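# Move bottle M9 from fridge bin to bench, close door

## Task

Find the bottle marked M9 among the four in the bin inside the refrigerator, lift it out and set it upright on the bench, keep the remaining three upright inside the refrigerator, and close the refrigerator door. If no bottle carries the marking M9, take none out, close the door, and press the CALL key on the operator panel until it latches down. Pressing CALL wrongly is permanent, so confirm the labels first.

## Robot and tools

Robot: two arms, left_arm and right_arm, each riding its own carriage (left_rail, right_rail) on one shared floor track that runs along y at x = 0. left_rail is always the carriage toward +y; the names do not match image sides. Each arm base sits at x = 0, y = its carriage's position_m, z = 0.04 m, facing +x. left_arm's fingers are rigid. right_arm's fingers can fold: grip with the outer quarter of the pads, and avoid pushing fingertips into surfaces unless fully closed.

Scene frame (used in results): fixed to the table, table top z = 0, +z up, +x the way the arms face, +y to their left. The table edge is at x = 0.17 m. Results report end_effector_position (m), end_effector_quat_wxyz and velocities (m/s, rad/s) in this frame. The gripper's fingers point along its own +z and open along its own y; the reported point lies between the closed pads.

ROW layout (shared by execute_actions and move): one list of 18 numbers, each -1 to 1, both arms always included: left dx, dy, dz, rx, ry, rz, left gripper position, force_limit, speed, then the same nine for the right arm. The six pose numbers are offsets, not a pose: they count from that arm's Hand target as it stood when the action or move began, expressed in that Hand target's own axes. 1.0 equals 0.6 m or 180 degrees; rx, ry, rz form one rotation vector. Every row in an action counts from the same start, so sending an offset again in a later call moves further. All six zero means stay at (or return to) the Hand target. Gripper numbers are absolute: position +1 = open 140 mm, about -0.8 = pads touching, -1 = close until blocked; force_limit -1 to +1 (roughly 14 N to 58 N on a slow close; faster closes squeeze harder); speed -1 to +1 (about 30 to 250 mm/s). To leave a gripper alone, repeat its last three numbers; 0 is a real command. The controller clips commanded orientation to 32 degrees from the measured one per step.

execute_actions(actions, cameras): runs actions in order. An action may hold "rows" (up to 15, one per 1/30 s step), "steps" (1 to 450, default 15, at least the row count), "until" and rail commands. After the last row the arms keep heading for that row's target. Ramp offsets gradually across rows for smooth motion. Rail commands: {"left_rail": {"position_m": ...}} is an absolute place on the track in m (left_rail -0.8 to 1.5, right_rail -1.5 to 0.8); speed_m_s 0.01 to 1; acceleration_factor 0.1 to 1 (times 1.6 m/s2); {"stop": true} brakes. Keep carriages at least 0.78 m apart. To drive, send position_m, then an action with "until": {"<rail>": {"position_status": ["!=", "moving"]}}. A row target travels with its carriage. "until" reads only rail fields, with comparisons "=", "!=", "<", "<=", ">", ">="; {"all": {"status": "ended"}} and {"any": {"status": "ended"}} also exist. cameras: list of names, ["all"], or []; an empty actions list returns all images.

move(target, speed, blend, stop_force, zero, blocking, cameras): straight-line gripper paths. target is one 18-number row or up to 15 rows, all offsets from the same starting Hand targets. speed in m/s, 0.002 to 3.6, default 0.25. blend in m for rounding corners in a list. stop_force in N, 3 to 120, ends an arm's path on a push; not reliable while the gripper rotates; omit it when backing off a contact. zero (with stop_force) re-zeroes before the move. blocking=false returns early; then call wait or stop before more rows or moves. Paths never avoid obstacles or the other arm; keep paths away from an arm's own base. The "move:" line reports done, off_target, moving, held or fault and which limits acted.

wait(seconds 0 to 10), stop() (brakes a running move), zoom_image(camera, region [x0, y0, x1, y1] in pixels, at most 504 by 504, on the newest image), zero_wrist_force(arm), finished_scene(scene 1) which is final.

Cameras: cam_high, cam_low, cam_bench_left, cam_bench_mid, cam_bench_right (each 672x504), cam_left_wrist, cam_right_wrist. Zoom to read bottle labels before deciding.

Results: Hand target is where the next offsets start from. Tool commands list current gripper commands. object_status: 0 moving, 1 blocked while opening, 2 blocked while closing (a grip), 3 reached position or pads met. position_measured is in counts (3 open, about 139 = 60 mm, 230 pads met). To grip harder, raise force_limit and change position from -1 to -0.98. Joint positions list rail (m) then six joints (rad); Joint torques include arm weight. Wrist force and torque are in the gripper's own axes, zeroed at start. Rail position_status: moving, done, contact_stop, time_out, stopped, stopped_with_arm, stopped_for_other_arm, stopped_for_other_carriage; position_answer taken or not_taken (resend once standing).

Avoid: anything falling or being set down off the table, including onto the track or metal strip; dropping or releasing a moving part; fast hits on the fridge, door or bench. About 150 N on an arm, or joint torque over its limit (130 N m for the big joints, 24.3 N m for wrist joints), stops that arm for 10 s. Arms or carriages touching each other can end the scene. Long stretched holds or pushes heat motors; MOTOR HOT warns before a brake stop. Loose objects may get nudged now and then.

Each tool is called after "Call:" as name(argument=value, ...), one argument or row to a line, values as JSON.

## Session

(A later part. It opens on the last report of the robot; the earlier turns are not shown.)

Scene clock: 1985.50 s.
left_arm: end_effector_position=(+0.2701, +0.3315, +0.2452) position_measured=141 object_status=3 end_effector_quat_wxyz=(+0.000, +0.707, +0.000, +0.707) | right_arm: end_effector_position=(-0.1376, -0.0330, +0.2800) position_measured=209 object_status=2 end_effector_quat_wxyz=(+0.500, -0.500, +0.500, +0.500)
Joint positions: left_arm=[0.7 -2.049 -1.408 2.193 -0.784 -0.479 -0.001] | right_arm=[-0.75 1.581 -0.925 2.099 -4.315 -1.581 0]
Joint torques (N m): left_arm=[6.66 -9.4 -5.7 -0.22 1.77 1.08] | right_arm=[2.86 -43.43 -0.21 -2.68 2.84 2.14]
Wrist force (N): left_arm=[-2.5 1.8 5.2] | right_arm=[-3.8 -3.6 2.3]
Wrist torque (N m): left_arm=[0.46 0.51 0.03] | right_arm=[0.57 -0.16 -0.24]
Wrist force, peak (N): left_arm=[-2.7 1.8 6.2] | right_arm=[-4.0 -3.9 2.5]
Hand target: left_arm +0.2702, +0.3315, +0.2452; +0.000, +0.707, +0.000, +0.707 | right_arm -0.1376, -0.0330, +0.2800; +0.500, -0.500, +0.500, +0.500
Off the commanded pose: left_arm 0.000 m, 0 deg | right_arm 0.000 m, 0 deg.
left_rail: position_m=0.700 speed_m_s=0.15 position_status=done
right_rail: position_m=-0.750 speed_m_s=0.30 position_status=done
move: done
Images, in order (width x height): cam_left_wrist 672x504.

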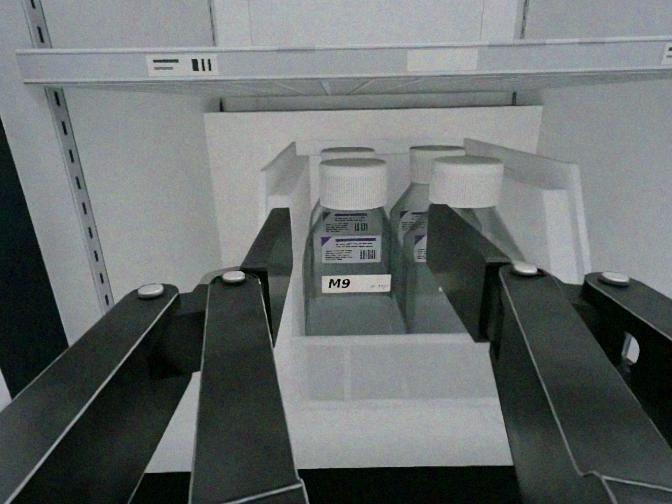

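Call:
move(
  target=[0,0.0067,0.1167,0,0,0,-0.1,-1,-1, 0,0,0,0,0,0,-1,-0.05,-1],
  speed=0.05,
  stop_force=8,
  cameras=["cam_left_wrist"],
)

Call:
zoom_image(
  camera="cam_left_wrist",
  region=[230, 110, 490, 310],
)

Scene clock: 2044.40 s.
left_arm: end_effector_position=(+0.3402, +0.3275, +0.2452) position_measured=141 object_status=3 end_effector_quat_wxyz=(+0.000, +0.707, +0.000, +0.707) | right_arm: end_effector_position=(-0.1376, -0.0330, +0.2800) position_measured=209 object_status=2 end_effector_quat_wxyz=(+0.500, -0.500, +0.500, +0.500)
Joint positions: left_arm=[0.7 -1.858 -1.402 2.185 -0.781 -0.287 -0.002] | right_arm=[-0.75 1.581 -0.925 2.099 -4.315 -1.581 0]
Joint torques (N m): left_arm=[7.2 -10.72 -23.21 2.25 1.63 -1.27] | right_arm=[0.42 -42.29 -0.51 -2.65 2.84 1.86]
Wrist force (N): left_arm=[-2.3 2.0 4.9] | right_arm=[-3.8 -3.3 2.0]
Wrist torque (N m): left_arm=[0.50 0.47 0.01] | right_arm=[0.63 -0.15 -0.24]
Wrist force, peak (N): left_arm=[-2.3 2.1 5.7] | right_arm=[-4.4 -3.9 2.2]
Hand target: left_arm +0.3402, +0.3275, +0.2452; +0.000, +0.707, +0.000, +0.707 | right_arm -0.1376, -0.0330, +0.2800; +0.500, -0.500, +0.500, +0.500
Off the commanded pose: left_arm 0.000 m, 0 deg | right_arm 0.000 m, 0 deg.
left_rail: position_m=0.700 speed_m_s=0.15 position_status=done
right_rail: position_m=-0.750 speed_m_s=0.30 position_status=done
move: done
Images, in order (width x height): cam_left_wrist 672x504.

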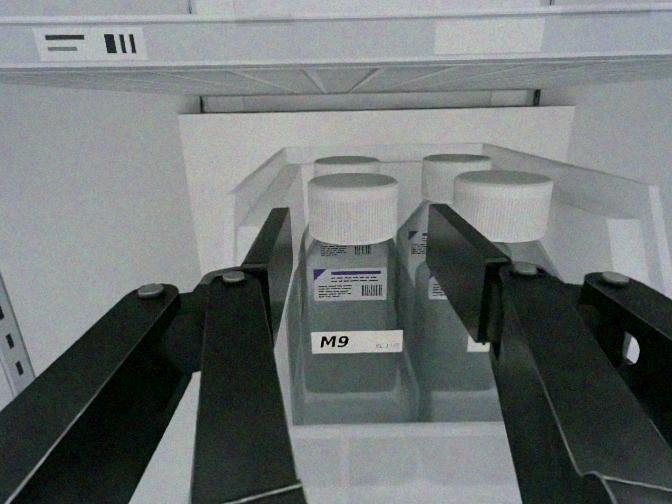

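Scaled by 1.938 from the camera's 672x504 image, which has a finer 960x720 frame.

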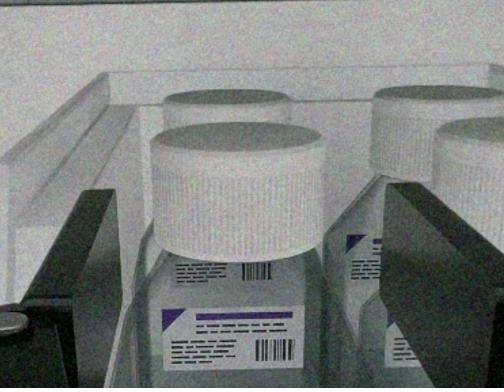

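Call:
move(
  target=[
    [0.0033,0,0,0,0,0,-0.1,-1,-1, 0,0,0,0,0,0,-1,-0.05,-1],
    [0.0033,0,0.115,0,0,0,-0.1,-1,-1, 0,0,0,0,0,0,-1,-0.05,-1],
  ],
  speed=0.03,
  stop_force=6,
  cameras=["cam_left_wrist"],
)

Call:
zoom_image(
  camera="cam_left_wrist",
  region=[230, 150, 490, 350],
)

Scene clock: 2074.50 s.
left_arm: end_effector_position=(+0.4092, +0.3276, +0.2472) position_measured=141 object_status=3 end_effector_quat_wxyz=(+0.000, +0.707, +0.000, +0.707) | right_arm: end_effector_position=(-0.1376, -0.0330, +0.2800) position_measured=209 object_status=2 end_effector_quat_wxyz=(+0.500, -0.500, +0.500, +0.500)
Joint positions: left_arm=[0.7 -1.667 -1.38 2.15 -0.764 -0.096 -0.006] | right_arm=[-0.75 1.581 -0.925 2.099 -4.315 -1.581 0]
Joint torques (N m): left_arm=[7.98 -12 -23.43 1.82 1.56 -1.2] | right_arm=[-0.77 -43.03 0.54 -2.72 2.55 1.98]
Wrist force (N): left_arm=[-2.3 2.0 4.9] | right_arm=[-3.9 -3.5 2.3]
Wrist torque (N m): left_arm=[0.51 0.45 0.02] | right_arm=[0.58 -0.13 -0.24]
Wrist force, peak (N): left_arm=[-2.5 2.3 5.3] | right_arm=[-4.0 -3.8 2.7]
Hand target: left_arm +0.4092, +0.3276, +0.2472; +0.000, +0.707, +0.000, +0.707 | right_arm -0.1376, -0.0330, +0.2800; +0.500, -0.500, +0.500, +0.500
Off the commanded pose: left_arm 0.000 m, 0 deg | right_arm 0.000 m, 0 deg.
left_rail: position_m=0.700 speed_m_s=0.15 position_status=done
right_rail: position_m=-0.750 speed_m_s=0.30 position_status=done
move: done
Images, in order (width x height): cam_left_wrist 672x504.

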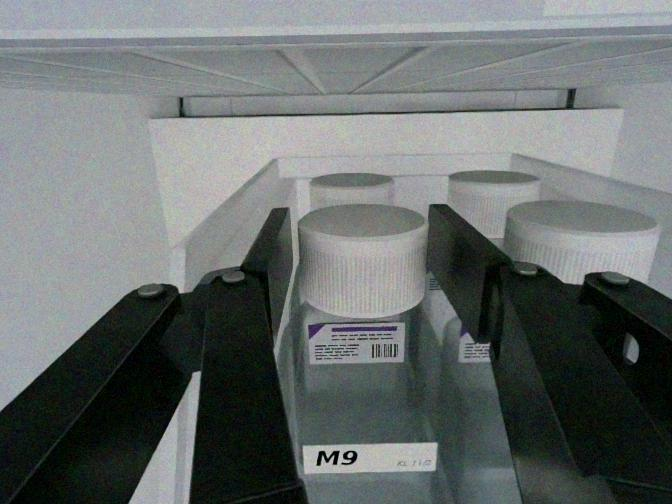

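Scaled by 1.938 from the camera's 672x504 image, which has a finer 960x720 frame.

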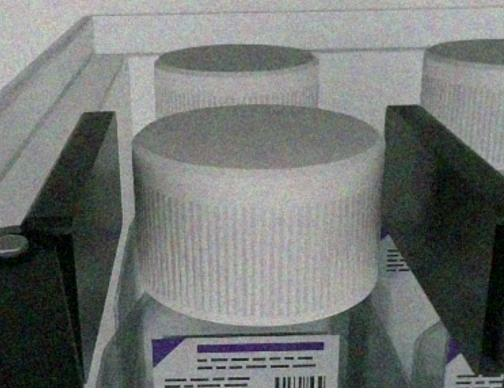

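Call:
execute_actions(
  actions=[
    {"rows": [[0,0,0,0,0,0,-1,1,-1, 0,0,0,0,0,0,-1,-0.05,-1]], "steps": 75},
  ],
  cameras=["cam_left_wrist"],
)

Scene clock: 2094.40 s.
left_arm: end_effector_position=(+0.4092, +0.3276, +0.2472) position_measured=162 object_status=2 end_effector_quat_wxyz=(+0.000, +0.707, +0.000, +0.707) | right_arm: end_effector_position=(-0.1376, -0.0330, +0.2800) position_measured=209 object_status=2 end_effector_quat_wxyz=(+0.500, -0.500, +0.500, +0.500)
Joint positions: left_arm=[0.7 -1.667 -1.38 2.15 -0.764 -0.096 -0.006] | right_arm=[-0.75 1.581 -0.925 2.099 -4.315 -1.581 0]
Joint torques (N m): left_arm=[3.34 -13.37 -23.64 0.29 1.39 -0.6] | right_arm=[-0.78 -42.67 0.92 -2.82 2.56 2.44]
Wrist force (N): left_arm=[-3.6 1.8 4.7] | right_arm=[-4.2 -3.5 1.9]
Wrist torque (N m): left_arm=[0.49 0.47 -0.02] | right_arm=[0.60 -0.09 -0.24]
Wrist force, peak (N): left_arm=[-3.8 1.8 4.9] | right_arm=[-4.4 -3.8 2.3]
Hand target: left_arm +0.4092, +0.3276, +0.2472; +0.000, +0.707, +0.000, +0.707 | right_arm -0.1376, -0.0330, +0.2800; +0.500, -0.500, +0.500, +0.500
Off the commanded pose: left_arm 0.000 m, 0 deg | right_arm 0.000 m, 0 deg.
left_rail: position_m=0.700 speed_m_s=0.15 position_status=done
right_rail: position_m=-0.750 speed_m_s=0.30 position_status=done
Images, in order (width x height): cam_left_wrist 672x504.

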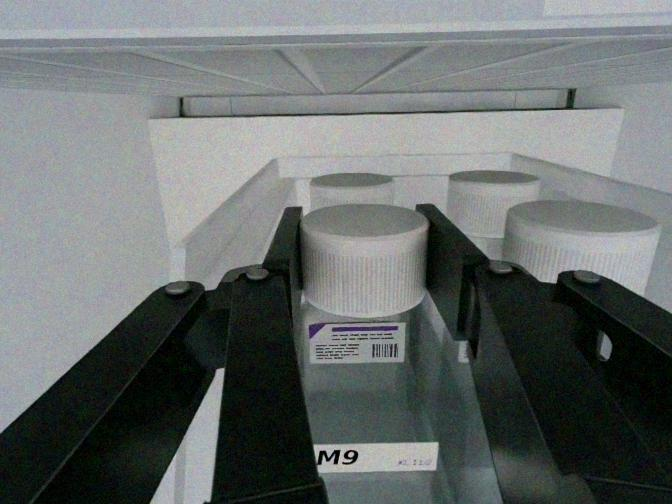

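Call:
move(
  target=[0.0167,0,0,0,0,0,-1,1,-1, 0,0,0,0,0,0,-1,-0.05,-1],
  speed=0.03,
  cameras=["cam_left_wrist"],
)

Scene clock: 2102.70 s.
left_arm: end_effector_position=(+0.4092, +0.3276, +0.2573) position_measured=162 object_status=2 end_effector_quat_wxyz=(+0.000, +0.707, +0.000, +0.707) | right_arm: end_effector_position=(-0.1376, -0.0330, +0.2800) position_measured=209 object_status=2 end_effector_quat_wxyz=(+0.500, -0.500, +0.500, +0.500)
Joint positions: left_arm=[0.7 -1.667 -1.4 2.14 -0.735 -0.096 -0.005] | right_arm=[-0.75 1.581 -0.925 2.099 -4.315 -1.581 0]
Joint torques (N m): left_arm=[-5.84 -35.33 -25.46 2.23 1.04 -1.21] | right_arm=[-2.74 -42.74 -0.03 -2.7 2.48 2.04]
Wrist force (N): left_arm=[-6.1 1.8 5.1] | right_arm=[-4.3 -3.6 2.4]
Wrist torque (N m): left_arm=[0.46 0.50 0.02] | right_arm=[0.56 -0.13 -0.24]
Wrist force, peak (N): left_arm=[-6.7 2.2 5.2] | right_arm=[-4.6 -3.7 2.4]
Hand target: left_arm +0.4092, +0.3276, +0.2573; +0.000, +0.707, +0.000, +0.707 | right_arm -0.1376, -0.0330, +0.2800; +0.500, -0.500, +0.500, +0.500
Off the commanded pose: left_arm 0.000 m, 0 deg | right_arm 0.000 m, 0 deg.
left_rail: position_m=0.700 speed_m_s=0.15 position_status=done
right_rail: position_m=-0.750 speed_m_s=0.30 position_status=done
move: done
Images, in order (width x height): cam_left_wrist 672x504.

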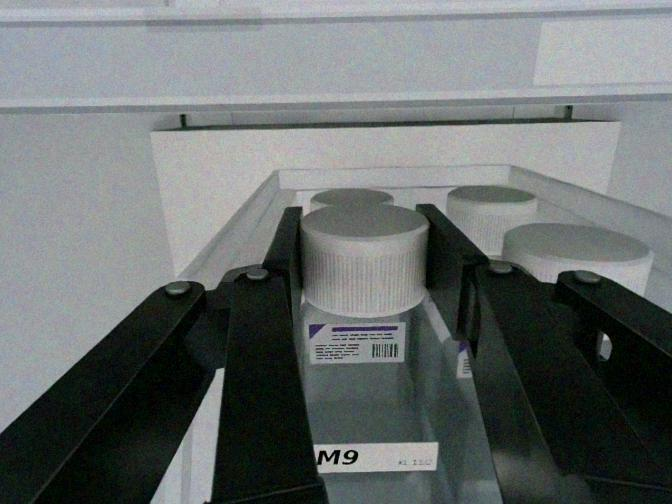

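Call:
move(
  target=[0.0415,0,0.0142,0,0,0,-1,1,-1, 0,0,0,0,0,0,-1,-0.05,-1],
  speed=0.03,
  stop_force=12,
  cameras=["cam_left_wrist"],
)

Scene clock: 2163.93 s.
left_arm: end_effector_position=(+0.4177, +0.3276, +0.2822) position_measured=162 object_status=2 end_effector_quat_wxyz=(+0.000, +0.707, +0.000, +0.707) | right_arm: end_effector_position=(-0.1376, -0.0330, +0.2800) position_measured=209 object_status=2 end_effector_quat_wxyz=(+0.500, -0.500, +0.500, +0.500)
Joint positions: left_arm=[0.7 -1.643 -1.438 2.104 -0.657 -0.073 -0.008] | right_arm=[-0.75 1.581 -0.925 2.099 -4.315 -1.581 0]
Joint torques (N m): left_arm=[7.58 -11.57 -25.46 2.1 1.43 -1.17] | right_arm=[-2.64 -42.13 0.9 -2.49 2.38 1.98]
Wrist force (N): left_arm=[-5.5 2.0 4.2] | right_arm=[-4.3 -3.6 2.3]
Wrist torque (N m): left_arm=[0.54 0.39 0.03] | right_arm=[0.59 -0.11 -0.24]
Wrist force, peak (N): left_arm=[-6.8 2.0 5.1] | right_arm=[-4.5 -3.9 2.3]
Hand target: left_arm +0.4177, +0.3276, +0.2822; +0.000, +0.707, +0.000, +0.707 | right_arm -0.1376, -0.0330, +0.2800; +0.500, -0.500, +0.500, +0.500
Off the commanded pose: left_arm 0.000 m, 0 deg | right_arm 0.000 m, 0 deg.
left_rail: position_m=0.700 speed_m_s=0.15 position_status=done
right_rail: position_m=-0.750 speed_m_s=0.30 position_status=done
move: done
Images, in order (width x height): cam_left_wrist 672x504.

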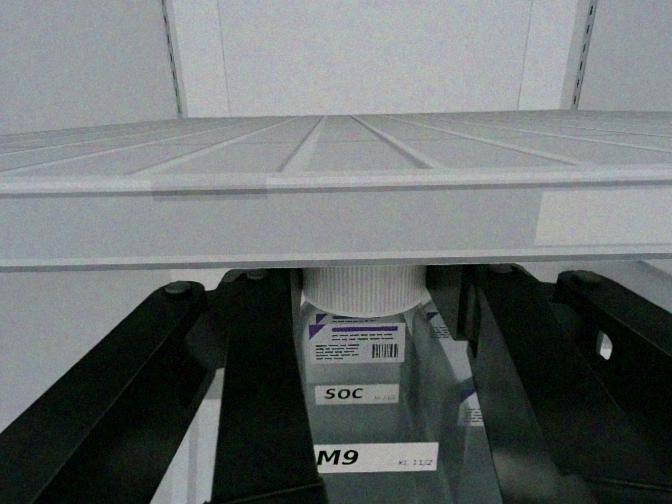

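Call:
move(
  target=[0.0018,0,-0.0192,0,0.0222,0,-1,1,-1, 0,0,0,0,0,0,-1,-0.05,-1],
  speed=0.02,
  cameras=["cam_left_wrist"],
)

Scene clock: 2180.70 s.
left_arm: end_effector_position=(+0.4061, +0.3276, +0.2832) position_measured=162 object_status=2 end_effector_quat_wxyz=(+0.000, +0.682, +0.000, +0.731) | right_arm: end_effector_position=(-0.1376, -0.0330, +0.2800) position_measured=209 object_status=2 end_effector_quat_wxyz=(+0.500, -0.500, +0.500, +0.500)
Joint positions: left_arm=[0.7 -1.673 -1.267 2.006 -0.142 -0.124 -0.593] | right_arm=[-0.75 1.581 -0.925 2.099 -4.315 -1.581 0]
Joint torques (N m): left_arm=[-7.73 -17.41 -23.04 3.98 -3.6 -1.11] | right_arm=[-2.57 -42.37 0 -2.43 2.28 2.06]
Wrist force (N): left_arm=[-6.1 1.9 5.2] | right_arm=[-4.3 -3.3 1.8]
Wrist torque (N m): left_arm=[0.49 0.40 0.02] | right_arm=[0.62 -0.11 -0.25]
Wrist force, peak (N): left_arm=[-6.4 2.0 5.5] | right_arm=[-4.4 -4.1 2.4]
Hand target: left_arm +0.4062, +0.3276, +0.2832; +0.000, +0.682, +0.000, +0.732 | right_arm -0.1376, -0.0330, +0.2800; +0.500, -0.500, +0.500, +0.500
Off the commanded pose: left_arm 0.000 m, 0 deg | right_arm 0.000 m, 0 deg.
left_rail: position_m=0.700 speed_m_s=0.15 position_status=done
right_rail: position_m=-0.750 speed_m_s=0.30 position_status=done
move: done
Images, in order (width x height): cam_left_wrist 672x504.

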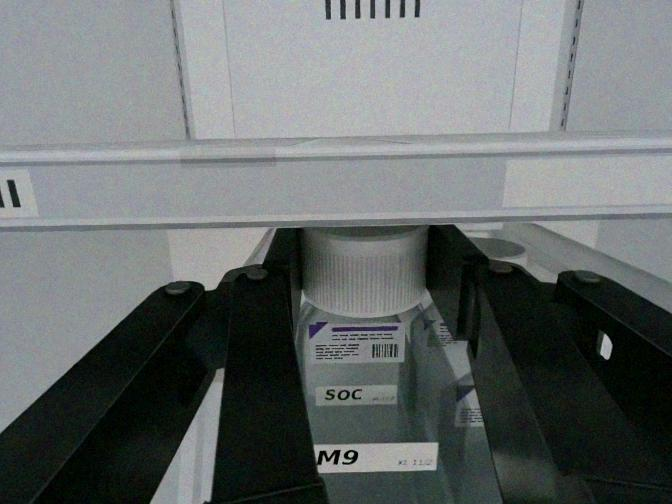

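Call:
move(
  target=[
    [0.0025,0,-0.0384,0,0.0444,0,-1,1,-1, 0,0,0,0,0,0,-1,-0.05,-1],
    [-0.0005,0,-0.0765,0,0.0889,0,-1,1,-1, 0,0,0,0,0,0,-1,-0.05,-1],
  ],
  speed=0.035,
  blend=[0.005,0],
  stop_force=15,
  cameras=["cam_left_wrist"],
)

Scene clock: 2195.63 s.
left_arm: end_effector_position=(+0.3604, +0.3275, +0.2797) position_measured=162 object_status=2 end_effector_quat_wxyz=(+0.000, +0.573, +0.000, +0.819) | right_arm: end_effector_position=(-0.1376, -0.0330, +0.2800) position_measured=209 object_status=2 end_effector_quat_wxyz=(+0.500, -0.500, +0.500, +0.500)
Joint positions: left_arm=[0.7 -1.75 -0.968 1.994 0.09 -0.391 -1.085] | right_arm=[-0.75 1.581 -0.925 2.099 -4.315 -1.581 0]
Joint torques (N m): left_arm=[-8.01 -21.95 -16.36 5.28 -4.82 -1.32] | right_arm=[-2.02 -41.45 -0.17 -2.49 2.15 2.18]
Wrist force (N): left_arm=[-6.5 2.6 5.4] | right_arm=[-4.4 -3.5 2.1]
Wrist torque (N m): left_arm=[0.67 0.33 0.02] | right_arm=[0.58 -0.09 -0.24]
Wrist force, peak (N): left_arm=[-6.6 2.5 5.5] | right_arm=[-4.6 -3.8 2.3]
Hand target: left_arm +0.3604, +0.3275, +0.2797; +0.000, +0.573, +0.000, +0.819 | right_arm -0.1376, -0.0330, +0.2800; +0.500, -0.500, +0.500, +0.500
Off the commanded pose: left_arm 0.000 m, 0 deg | right_arm 0.000 m, 0 deg.
left_rail: position_m=0.700 speed_m_s=0.15 position_status=done
right_rail: position_m=-0.750 speed_m_s=0.30 position_status=done
move: done
Images, in order (width x height): cam_left_wrist 672x504.

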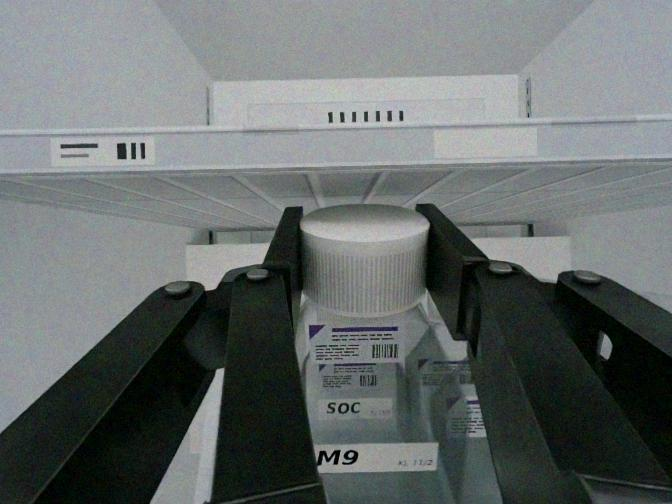

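Call:
move(
  target=[
    [0.0025,0,-0.0383,0,0.0444,0,-1,1,-1, 0,0,0,0,0,0,-1,-0.05,-1],
    [-0.0005,0,-0.0767,0,0.0889,0,-1,1,-1, 0,0,0,0,0,0,-1,-0.05,-1],
  ],
  speed=0.035,
  blend=[0.005,0],
  stop_force=15,
  cameras=["cam_left_wrist"],
)

Scene clock: 2206.93 s.
left_arm: end_effector_position=(+0.3173, +0.3275, +0.2637) position_measured=162 object_status=2 end_effector_quat_wxyz=(+0.000, +0.454, +0.000, +0.891) | right_arm: end_effector_position=(-0.1376, -0.0330, +0.2800) position_measured=209 object_status=2 end_effector_quat_wxyz=(+0.500, -0.500, +0.500, +0.500)
Joint positions: left_arm=[0.7 -1.756 -0.701 1.945 0.078 -0.652 -1.262] | right_arm=[-0.75 1.581 -0.925 2.099 -4.315 -1.581 0]
Joint torques (N m): left_arm=[6.12 -25.28 -11.8 3.21 -4.01 -1.29] | right_arm=[-2.69 -40.92 -0.53 -2.52 2.24 1.98]
Wrist force (N): left_arm=[-5.8 2.6 9.8] | right_arm=[-3.4 -3.2 2.0]
Wrist torque (N m): left_arm=[0.69 0.71 0.07] | right_arm=[0.55 -0.16 -0.24]
Wrist force, peak (N): left_arm=[-5.8 3.0 10.1] | right_arm=[-4.4 -3.7 2.6]
Hand target: left_arm +0.3173, +0.3275, +0.2637; +0.000, +0.454, +0.000, +0.891 | right_arm -0.1376, -0.0330, +0.2800; +0.500, -0.500, +0.500, +0.500
Off the commanded pose: left_arm 0.000 m, 0 deg | right_arm 0.000 m, 0 deg.
left_rail: position_m=0.700 speed_m_s=0.15 position_status=done
right_rail: position_m=-0.750 speed_m_s=0.30 position_status=done
move: done
Images, in order (width x height): cam_left_wrist 672x504.

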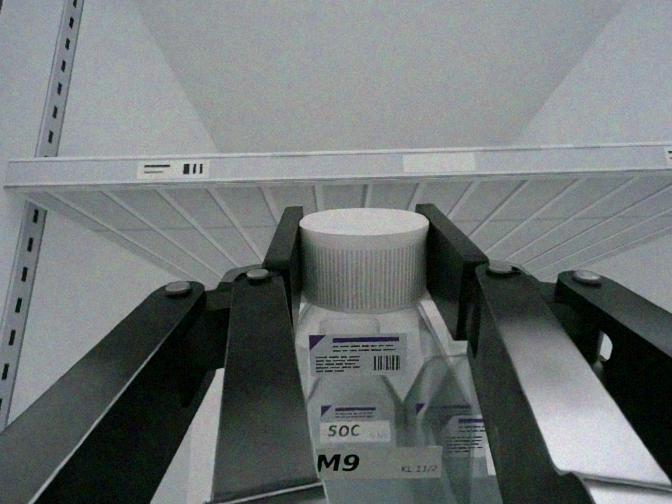

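Call:
move(
  target=[0.05,0,0.0045,0,0,0,-1,1,-1, 0,0,0,0,0,0,-1,-0.05,-1],
  speed=0.03,
  stop_force=12,
  cameras=["cam_left_wrist"],
)

Scene clock: 2250.03 s.
left_arm: end_effector_position=(+0.3018, +0.3275, +0.2895) position_measured=162 object_status=2 end_effector_quat_wxyz=(+0.000, +0.454, +0.000, +0.891) | right_arm: end_effector_position=(-0.1376, -0.0330, +0.2800) position_measured=209 object_status=2 end_effector_quat_wxyz=(+0.500, -0.500, +0.500, +0.500)
Joint positions: left_arm=[0.7 -1.799 -0.778 1.973 0.074 -0.664 -1.194] | right_arm=[-0.75 1.581 -0.925 2.099 -4.315 -1.581 0]
Joint torques (N m): left_arm=[-8.9 -50.27 3.93 2.33 -4.6 1.67] | right_arm=[-2.5 -41.66 0.48 -2.84 2.06 2.03]
Wrist force (N): left_arm=[-7.9 2.6 7.8] | right_arm=[-3.8 -3.4 2.3]
Wrist torque (N m): left_arm=[0.72 0.71 -0.10] | right_arm=[0.52 -0.16 -0.24]
Wrist force, peak (N): left_arm=[-8.4 2.9 8.7] | right_arm=[-4.1 -3.5 2.3]
Hand target: left_arm +0.3018, +0.3275, +0.2895; +0.000, +0.454, +0.000, +0.891 | right_arm -0.1376, -0.0330, +0.2800; +0.500, -0.500, +0.500, +0.500
Off the commanded pose: left_arm 0.000 m, 0 deg | right_arm 0.000 m, 0 deg.
left_rail: position_m=0.700 speed_m_s=0.15 position_status=done
right_rail: position_m=-0.750 speed_m_s=0.30 position_status=done
move: done
Images, in order (width x height): cam_left_wrist 672x504.

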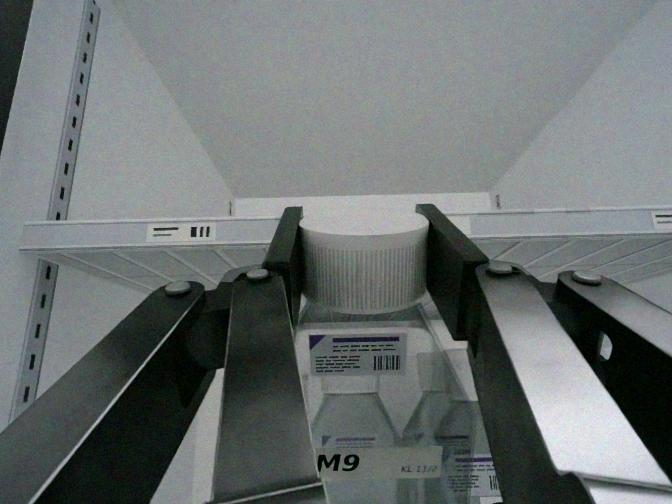

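Call:
move(
  target=[0.075,0,0.004,0,0,0,-1,1,-1, 0,0,0,0,0,0,-1,-0.05,-1],
  speed=0.03,
  stop_force=12,
  cameras=["cam_left_wrist"],
)

Scene clock: 2264.17 s.
left_arm: end_effector_position=(+0.2773, +0.3275, +0.3273) position_measured=162 object_status=2 end_effector_quat_wxyz=(+0.000, +0.454, +0.000, +0.891) | right_arm: end_effector_position=(-0.1376, -0.0330, +0.2800) position_measured=209 object_status=2 end_effector_quat_wxyz=(+0.500, -0.500, +0.500, +0.500)
Joint positions: left_arm=[0.7 -1.867 -0.891 2.002 0.078 -0.687 -1.092] | right_arm=[-0.75 1.581 -0.925 2.099 -4.315 -1.581 0]
Joint torques (N m): left_arm=[-7.5 -48.03 2.83 5.65 -4.37 1.59] | right_arm=[-2.53 -41.31 -0.39 -2.33 1.94 1.96]
Wrist force (N): left_arm=[-6.5 2.6 5.3] | right_arm=[-4.0 -3.8 2.3]
Wrist torque (N m): left_arm=[0.72 0.34 -0.09] | right_arm=[0.54 -0.12 -0.24]
Wrist force, peak (N): left_arm=[-8.1 2.7 8.0] | right_arm=[-4.1 -3.9 2.5]
Hand target: left_arm +0.2773, +0.3275, +0.3273; +0.000, +0.454, +0.000, +0.891 | right_arm -0.1376, -0.0330, +0.2800; +0.500, -0.500, +0.500, +0.500
Off the commanded pose: left_arm 0.000 m, 0 deg | right_arm 0.000 m, 0 deg.
left_rail: position_m=0.700 speed_m_s=0.15 position_status=done
right_rail: position_m=-0.750 speed_m_s=0.30 position_status=done
move: done
Images, in order (width x height): cam_left_wrist 672x504.

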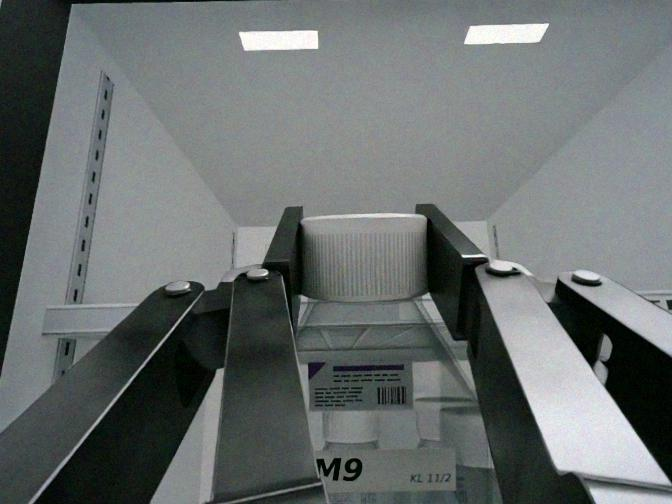

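Call:
move(
  target=[0.1568,0,-0.2157,0,0,0,-1,1,-1, 0,0,0,0,0,0,-1,-0.05,-1],
  speed=0.06,
  cameras=["cam_left_wrist","cam_bench_mid"],
)

Scene clock: 2297.03 s.
left_arm: end_effector_position=(+0.1174, +0.3275, +0.3273) position_measured=162 object_status=2 end_effector_quat_wxyz=(+0.000, +0.454, +0.000, +0.891) | right_arm: end_effector_position=(-0.1376, -0.0330, +0.2800) position_measured=209 object_status=2 end_effector_quat_wxyz=(+0.500, -0.500, +0.500, +0.500)
Joint positions: left_arm=[0.7 -2.26 -0.947 1.983 -0.184 -0.897 -0.62] | right_arm=[-0.75 1.581 -0.925 2.099 -4.315 -1.581 0]
Joint torques (N m): left_arm=[-8.66 -22.02 -16.02 3.07 -3.54 1.71] | right_arm=[-2.16 -40.64 -0.57 -2.61 1.88 1.72]
Wrist force (N): left_arm=[-6.6 2.9 5.0] | right_arm=[-4.1 -3.9 2.5]
Wrist torque (N m): left_arm=[0.77 0.35 -0.10] | right_arm=[0.51 -0.11 -0.24]
Wrist force, peak (N): left_arm=[-7.1 2.5 5.6] | right_arm=[-4.3 -3.9 2.5]
Hand target: left_arm +0.1173, +0.3275, +0.3273; +0.000, +0.454, +0.000, +0.891 | right_arm -0.1376, -0.0330, +0.2800; +0.500, -0.500, +0.500, +0.500
Off the commanded pose: left_arm 0.000 m, 0 deg | right_arm 0.000 m, 0 deg.
left_rail: position_m=0.700 speed_m_s=0.15 position_status=done
right_rail: position_m=-0.750 speed_m_s=0.30 position_status=done
move: done
Images, in order (width x height): cam_bench_mid 672x504, cam_left_wrist 672x504.

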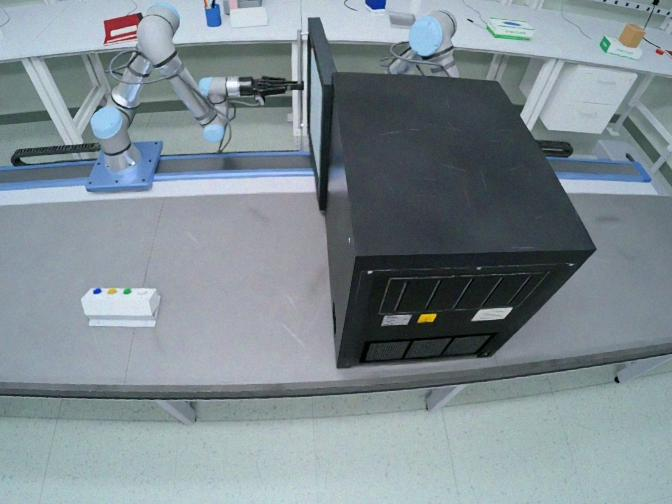

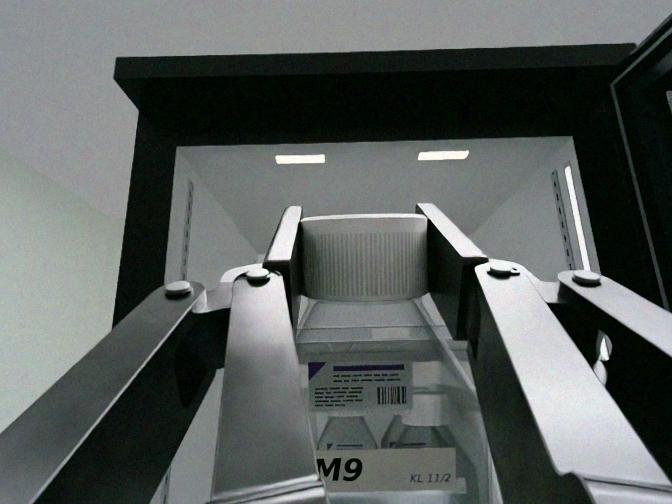

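Call:
move(
  target=[0,0,0,0,-0.1122,0,-1,1,-1, 0,0,0,0,0,0,-1,-0.05,-1],
  speed=0.06,
  cameras=["cam_left_wrist"],
)

Scene clock: 2306.30 s.
left_arm: end_effector_position=(+0.1173, +0.3275, +0.3273) position_measured=162 object_status=2 end_effector_quat_wxyz=(+0.000, +0.603, +0.000, +0.798) | right_arm: end_effector_position=(-0.1376, -0.0330, +0.2800) position_measured=209 object_status=2 end_effector_quat_wxyz=(+0.500, -0.500, +0.500, +0.500)
Joint positions: left_arm=[0.7 -2.352 -1.227 1.978 -0.369 -0.819 -0.268] | right_arm=[-0.75 1.581 -0.925 2.099 -4.315 -1.581 0]
Joint torques (N m): left_arm=[-7.56 -41.19 -21.41 2.37 0.54 1.75] | right_arm=[-1.43 -41.66 0.9 -2.62 1.91 2]
Wrist force (N): left_arm=[-6.3 2.3 5.1] | right_arm=[-4.0 -3.6 2.2]
Wrist torque (N m): left_arm=[0.62 0.45 -0.12] | right_arm=[0.59 -0.12 -0.24]
Wrist force, peak (N): left_arm=[-6.9 2.9 5.3] | right_arm=[-4.2 -4.0 2.3]
Hand target: left_arm +0.1173, +0.3275, +0.3273; +0.000, +0.603, +0.000, +0.798 | right_arm -0.1376, -0.0330, +0.2800; +0.500, -0.500, +0.500, +0.500
Off the commanded pose: left_arm 0.000 m, 0 deg | right_arm 0.000 m, 0 deg.
left_rail: position_m=0.700 speed_m_s=0.15 position_status=done
right_rail: position_m=-0.750 speed_m_s=0.30 position_status=done
move: done
Images, in order (width x height): cam_left_wrist 672x504.

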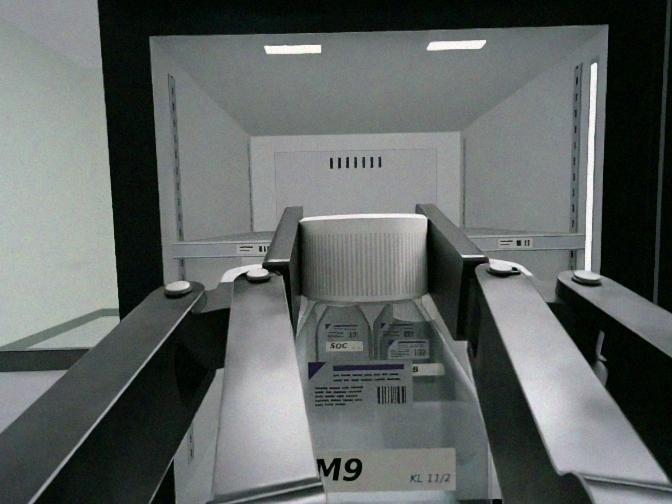

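Call:
execute_actions(
  actions=[
    {"left_rail": {"position_m": 1.17, "speed_m_s": 0.15, "acceleration_factor": 0.1}, "steps": 200, "until": {"left_rail": {"position_status": ["!=", "moving"]}}},
  ],
  cameras=["cam_left_wrist", "cam_bench_left"],
)

Scene clock: 2316.47 s.
left_arm: end_effector_position=(+0.1173, +0.7975, +0.3273) position_measured=162 object_status=2 end_effector_quat_wxyz=(+0.000, +0.603, +0.000, +0.798) | right_arm: end_effector_position=(-0.1376, -0.0330, +0.2800) position_measured=209 object_status=2 end_effector_quat_wxyz=(+0.500, -0.500, +0.500, +0.500)
Joint positions: left_arm=[1.17 -2.352 -1.227 1.978 -0.369 -0.819 -0.268] | right_arm=[-0.75 1.581 -0.925 2.099 -4.315 -1.581 0]
Joint torques (N m): left_arm=[-4.86 -38.04 -12.48 3.47 -1.93 1.45] | right_arm=[-0.57 -41.5 -0.26 -2.93 1.73 1.77]
Wrist force (N): left_arm=[-6.4 2.4 5.1] | right_arm=[-3.9 -3.8 2.1]
Wrist torque (N m): left_arm=[0.63 0.48 -0.12] | right_arm=[0.54 -0.15 -0.24]
Wrist force, peak (N): left_arm=[-6.7 2.4 5.4] | right_arm=[-4.1 -4.1 2.4]
Hand target: left_arm +0.1173, +0.7975, +0.3273; +0.000, +0.603, +0.000, +0.798 | right_arm -0.1376, -0.0330, +0.2800; +0.500, -0.500, +0.500, +0.500
Tool commands: left_gripper/position=-1.0 left_gripper/force_limit=+1.0 left_gripper/speed=-1.0 right_gripper/position=-1.0 right_gripper/force_limit=-0.05 right_gripper/speed=-1.0
Off the commanded pose: left_arm 0.000 m, 0 deg | right_arm 0.000 m, 0 deg.
left_rail: position_m=1.170 speed_m_s=0.15 position_status=done
right_rail: position_m=-0.750 speed_m_s=0.30 position_status=done
Images, in order (width x height): cam_bench_left 672x504, cam_left_wrist 672x504.

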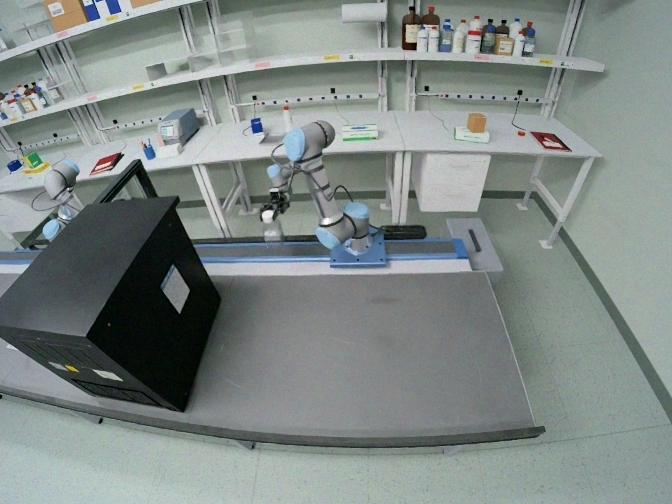

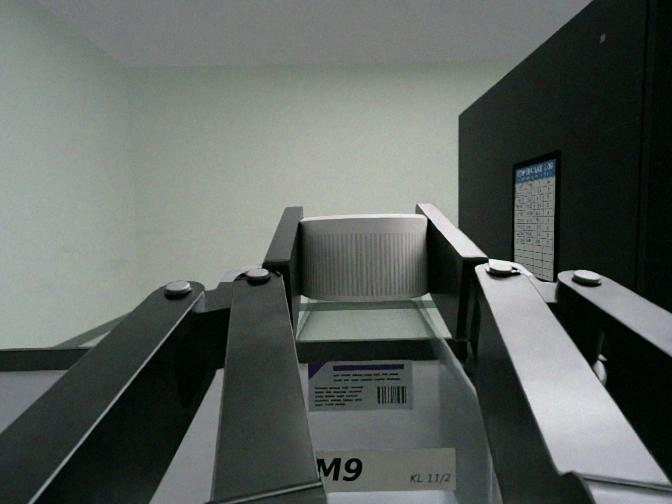

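Call:
zoom_image(
  camera="cam_bench_left",
  region=[230, 110, 400, 270],
)

Scaled by 2.965 from the camera's 672x504 image, which has a finer 960x720 frame.

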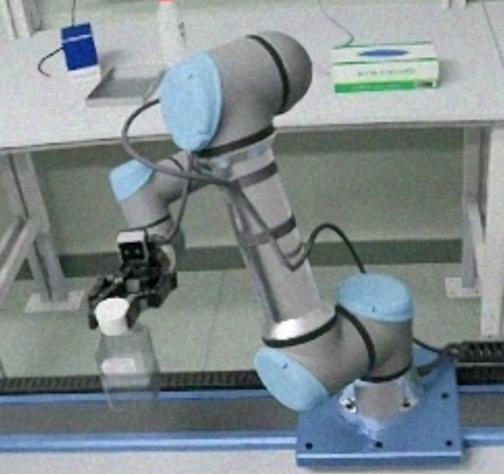

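Call:
move(
  target=[-0.1318,0,0.4652,0,0,0,-1,1,-1, 0,0,0,0,0,0,-1,-0.05,-1],
  speed=0.08,
  cameras=["cam_left_wrist", "cam_bench_left"],
)

Scene clock: 2339.67 s.
left_arm: end_effector_position=(+0.4074, +0.7976, +0.3274) position_measured=162 object_status=2 end_effector_quat_wxyz=(+0.000, +0.603, +0.000, +0.798) | right_arm: end_effector_position=(-0.1376, -0.0330, +0.2800) position_measured=209 object_status=2 end_effector_quat_wxyz=(+0.500, -0.500, +0.500, +0.500)
Joint positions: left_arm=[1.17 -1.639 -1.045 1.932 0.446 -0.285 -1.323] | right_arm=[-0.75 1.581 -0.925 2.099 -4.315 -1.581 0]
Joint torques (N m): left_arm=[7.49 -21.48 -2.9 5.15 -5.09 -1.37] | right_arm=[0.46 -41.21 0.18 -2.53 1.86 1.95]
Wrist force (N): left_arm=[-6.3 2.4 5.3] | right_arm=[-3.7 -3.6 2.2]
Wrist torque (N m): left_arm=[0.63 0.44 0.02] | right_arm=[0.57 -0.19 -0.24]
Wrist force, peak (N): left_arm=[-6.6 2.5 6.2] | right_arm=[-4.5 -3.8 2.4]
Hand target: left_arm +0.4074, +0.7976, +0.3274; +0.000, +0.603, +0.000, +0.798 | right_arm -0.1376, -0.0330, +0.2800; +0.500, -0.500, +0.500, +0.500
Off the commanded pose: left_arm 0.000 m, 0 deg | right_arm 0.000 m, 0 deg.
left_rail: position_m=1.170 speed_m_s=0.15 position_status=done
right_rail: position_m=-0.750 speed_m_s=0.30 position_status=done
move: done
Images, in order (width x height): cam_bench_left 672x504, cam_left_wrist 672x504.

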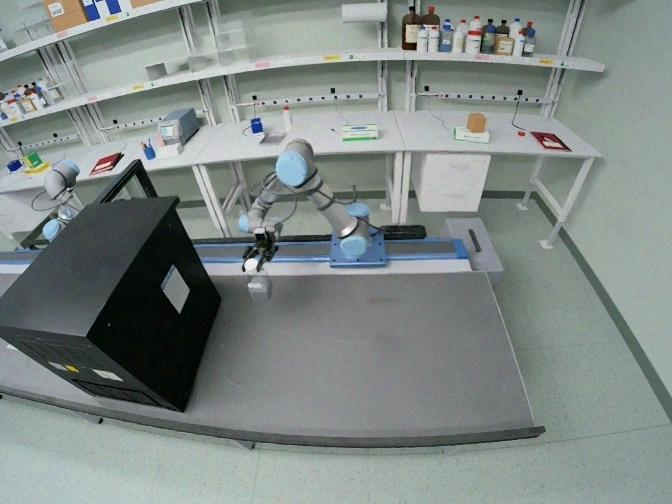

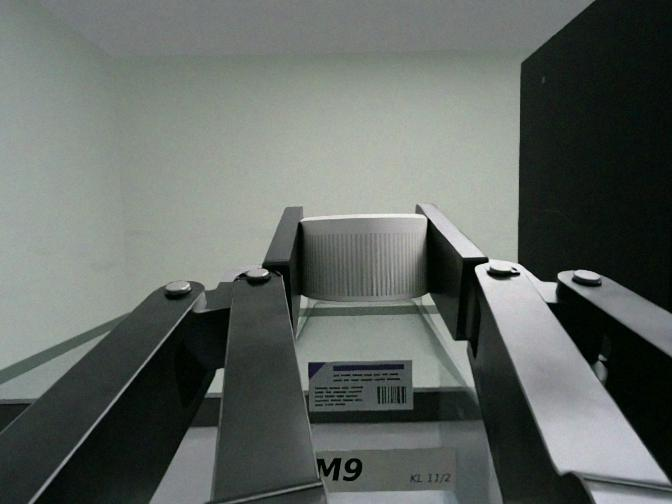

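Call:
move(
  target=[-0.2445,0,-0.0695,0,0,0,-1,1,-1, 0,0,0,0,0,0,-1,-0.05,-1],
  speed=0.07,
  cameras=["cam_left_wrist", "cam_bench_left"],
)

Call:
zoom_image(
  camera="cam_bench_left",
  region=[200, 210, 340, 340],
)

Scene clock: 2347.93 s.
left_arm: end_effector_position=(+0.4073, +0.7976, +0.1749) position_measured=162 object_status=2 end_effector_quat_wxyz=(+0.000, +0.603, +0.000, +0.798) | right_arm: end_effector_position=(-0.1376, -0.0330, +0.2800) position_measured=209 object_status=2 end_effector_quat_wxyz=(+0.500, -0.500, +0.500, +0.500)
Joint positions: left_arm=[1.17 -1.639 -0.712 1.919 0.125 -0.285 -1.323] | right_arm=[-0.75 1.581 -0.925 2.099 -4.315 -1.581 0]
Joint torques (N m): left_arm=[-7.33 -26.42 -12.53 2.09 -5.01 1.53] | right_arm=[1.42 -39.65 0.7 -2.57 1.84 1.85]
Wrist force (N): left_arm=[-6.3 2.5 4.9] | right_arm=[-4.2 -3.5 2.0]
Wrist torque (N m): left_arm=[0.64 0.46 -0.14] | right_arm=[0.60 -0.08 -0.24]
Wrist force, peak (N): left_arm=[-7.3 2.4 5.0] | right_arm=[-4.3 -3.9 2.4]
Hand target: left_arm +0.4073, +0.7976, +0.1749; +0.000, +0.603, +0.000, +0.798 | right_arm -0.1376, -0.0330, +0.2800; +0.500, -0.500, +0.500, +0.500
Off the commanded pose: left_arm 0.000 m, 0 deg | right_arm 0.000 m, 0 deg.
left_rail: position_m=1.170 speed_m_s=0.15 position_status=done
right_rail: position_m=-0.750 speed_m_s=0.30 position_status=done
move: done
Images, in order (width x height): cam_bench_left 672x504, cam_left_wrist 672x504.

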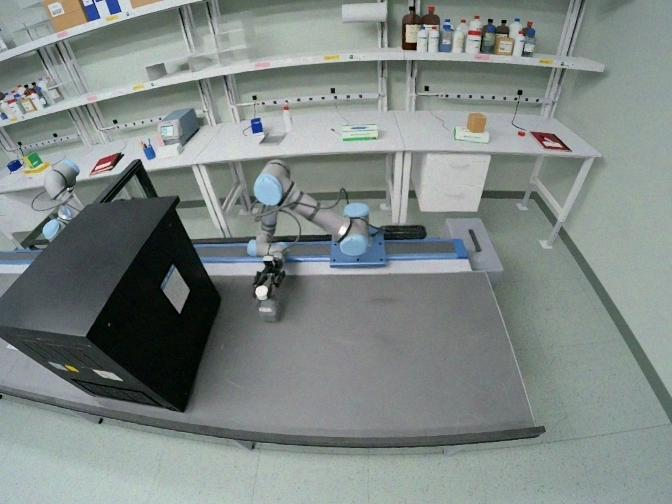

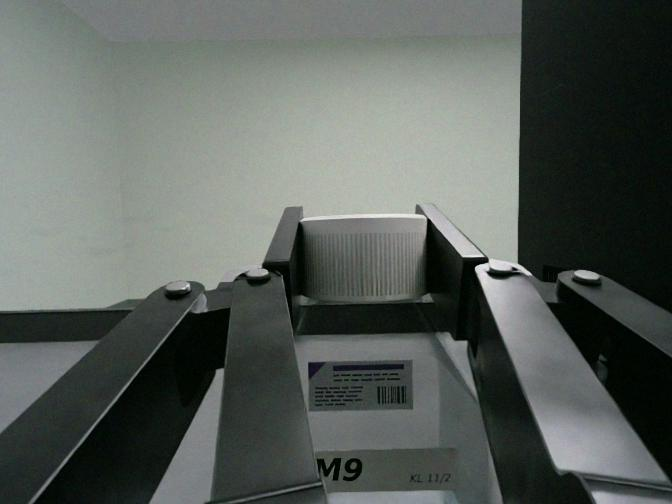

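Scaled by 3.600 from the camera's 672x504 image, which has a finer 960x720 frame.

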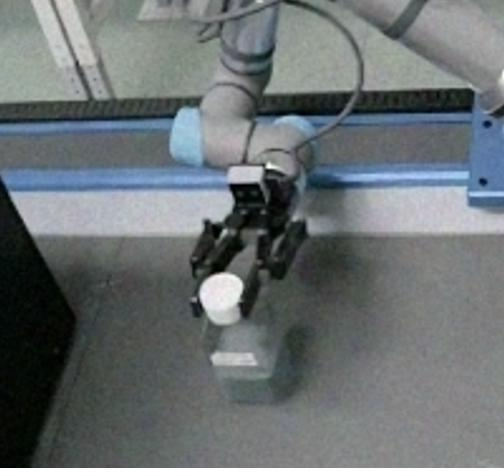

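Call:
move(
  target=[-0.0481,0,-0.0137,0,0,0,-1,1,-1, 0,0,0,0,0,0,-1,-0.05,-1],
  speed=0.01,
  stop_force=4,
  cameras=["cam_left_wrist", "cam_bench_left"],
)

Scene clock: 2357.07 s.
left_arm: end_effector_position=(+0.4073, +0.7975, +0.1639) position_measured=162 object_status=2 end_effector_quat_wxyz=(+0.000, +0.603, +0.000, +0.798) | right_arm: end_effector_position=(-0.1376, -0.0330, +0.2800) position_measured=209 object_status=2 end_effector_quat_wxyz=(+0.500, -0.500, +0.500, +0.500)
Joint positions: left_arm=[1.17 -1.639 -0.686 1.913 0.106 -0.285 -1.323] | right_arm=[-0.75 1.581 -0.925 2.099 -4.315 -1.581 0]
Joint torques (N m): left_arm=[-0.39 -51.67 4.5 4.83 -2.5 0.51] | right_arm=[2.1 -39.75 0.44 -2.87 1.86 2.07]
Wrist force (N): left_arm=[-3.5 2.3 5.6] | right_arm=[-3.8 -3.8 2.4]
Wrist torque (N m): left_arm=[0.60 0.50 -0.17] | right_arm=[0.54 -0.17 -0.25]
Wrist force, peak (N): left_arm=[-6.6 2.7 5.4] | right_arm=[-4.2 -4.0 2.4]
Hand target: left_arm +0.4073, +0.7976, +0.1639; +0.000, +0.603, +0.000, +0.798 (not the last commanded pose) | right_arm -0.1376, -0.0330, +0.2800; +0.500, -0.500, +0.500, +0.500
Off the commanded pose: left_arm 0.019 m, 0 deg | right_arm 0.000 m, 0 deg.
left_rail: position_m=1.170 speed_m_s=0.15 position_status=done
right_rail: position_m=-0.750 speed_m_s=0.30 position_status=done
move: contact (left_arm)
Images, in order (width x height): cam_bench_left 672x504, cam_left_wrist 672x504.

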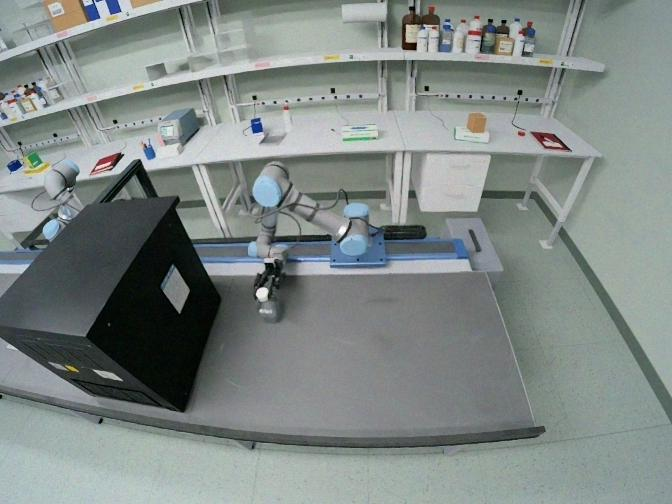

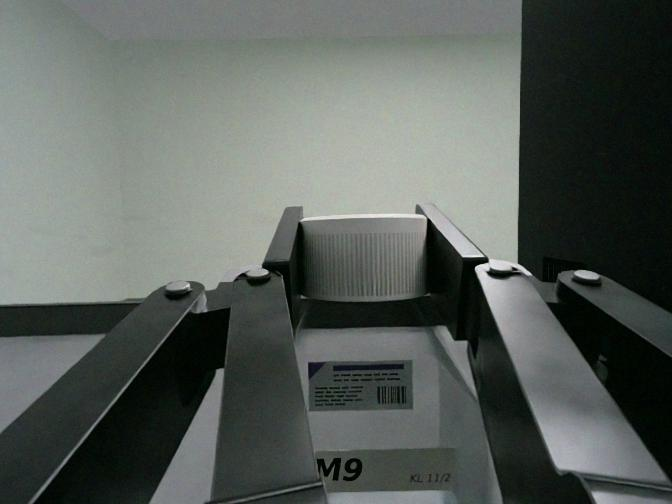

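Call:
execute_actions(
  actions=[
    {"rows": [[0,0,0,0,0,0,0.2,-1,-1, 0,0,0,0,0,0,-1,-0.05,-1]], "steps": 75},
  ],
  cameras=["cam_left_wrist", "cam_bench_left"],
)

Call:
zoom_image(
  camera="cam_bench_left",
  region=[200, 210, 340, 340],
)

Scene clock: 2369.90 s.
left_arm: end_effector_position=(+0.4073, +0.7976, +0.1639) position_measured=104 object_status=3 end_effector_quat_wxyz=(+0.000, +0.603, +0.000, +0.798) | right_arm: end_effector_position=(-0.1376, -0.0330, +0.2800) position_measured=209 object_status=2 end_effector_quat_wxyz=(+0.500, -0.500, +0.500, +0.500)
Joint positions: left_arm=[1.17 -1.639 -0.686 1.913 0.106 -0.285 -1.323] | right_arm=[-0.75 1.581 -0.925 2.099 -4.315 -1.581 0]
Joint torques (N m): left_arm=[6.44 -48.57 4.28 2.93 -3.53 -0.42] | right_arm=[0.99 -39.79 0.22 -2.71 1.72 2.05]
Wrist force (N): left_arm=[-2.7 2.7 6.3] | right_arm=[-3.9 -3.6 2.4]
Wrist torque (N m): left_arm=[0.69 0.45 -0.15] | right_arm=[0.58 -0.15 -0.25]
Wrist force, peak (N): left_arm=[-2.7 2.7 6.3] | right_arm=[-4.1 -4.1 2.4]
Hand target: left_arm +0.4073, +0.7976, +0.1639; +0.000, +0.603, +0.000, +0.798 | right_arm -0.1376, -0.0330, +0.2800; +0.500, -0.500, +0.500, +0.500
Off the commanded pose: left_arm 0.000 m, 0 deg | right_arm 0.000 m, 0 deg.
left_rail: position_m=1.170 speed_m_s=0.15 position_status=done
right_rail: position_m=-0.750 speed_m_s=0.30 position_status=done
Images, in order (width x height): cam_bench_left 672x504, cam_left_wrist 672x504.

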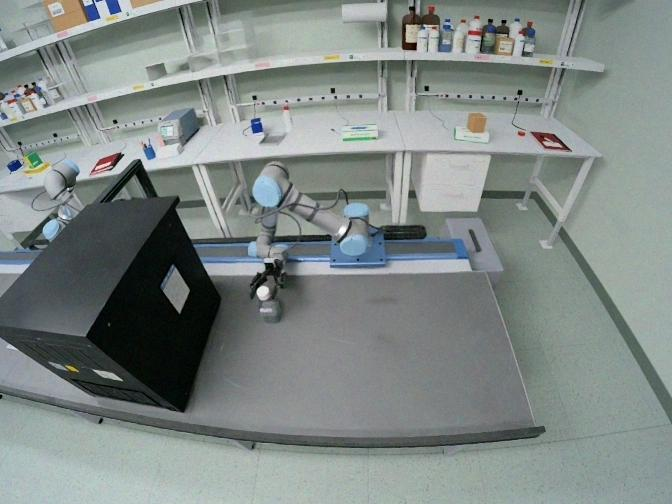

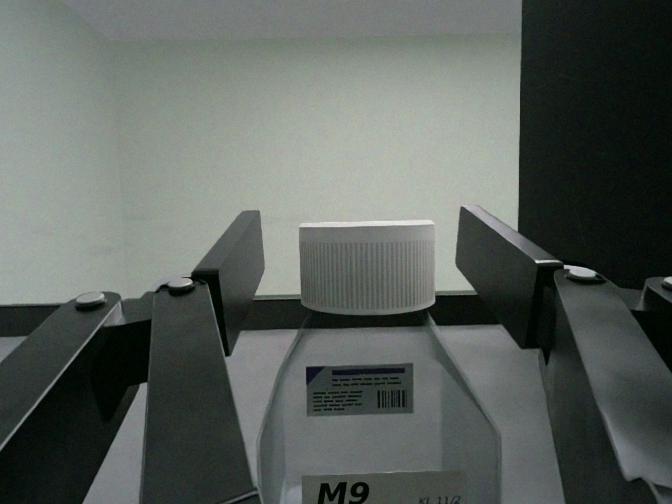

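Scaled by 3.600 from the camera's 672x504 image, which has a finer 960x720 frame.

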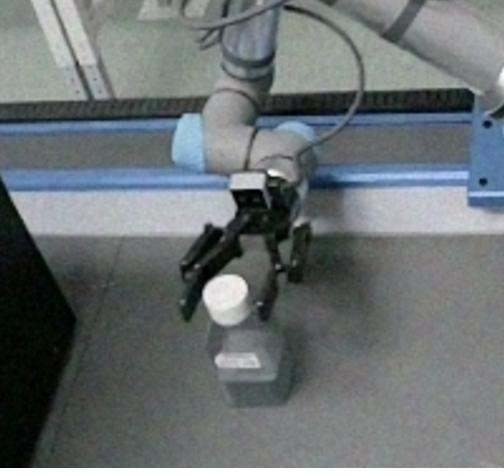

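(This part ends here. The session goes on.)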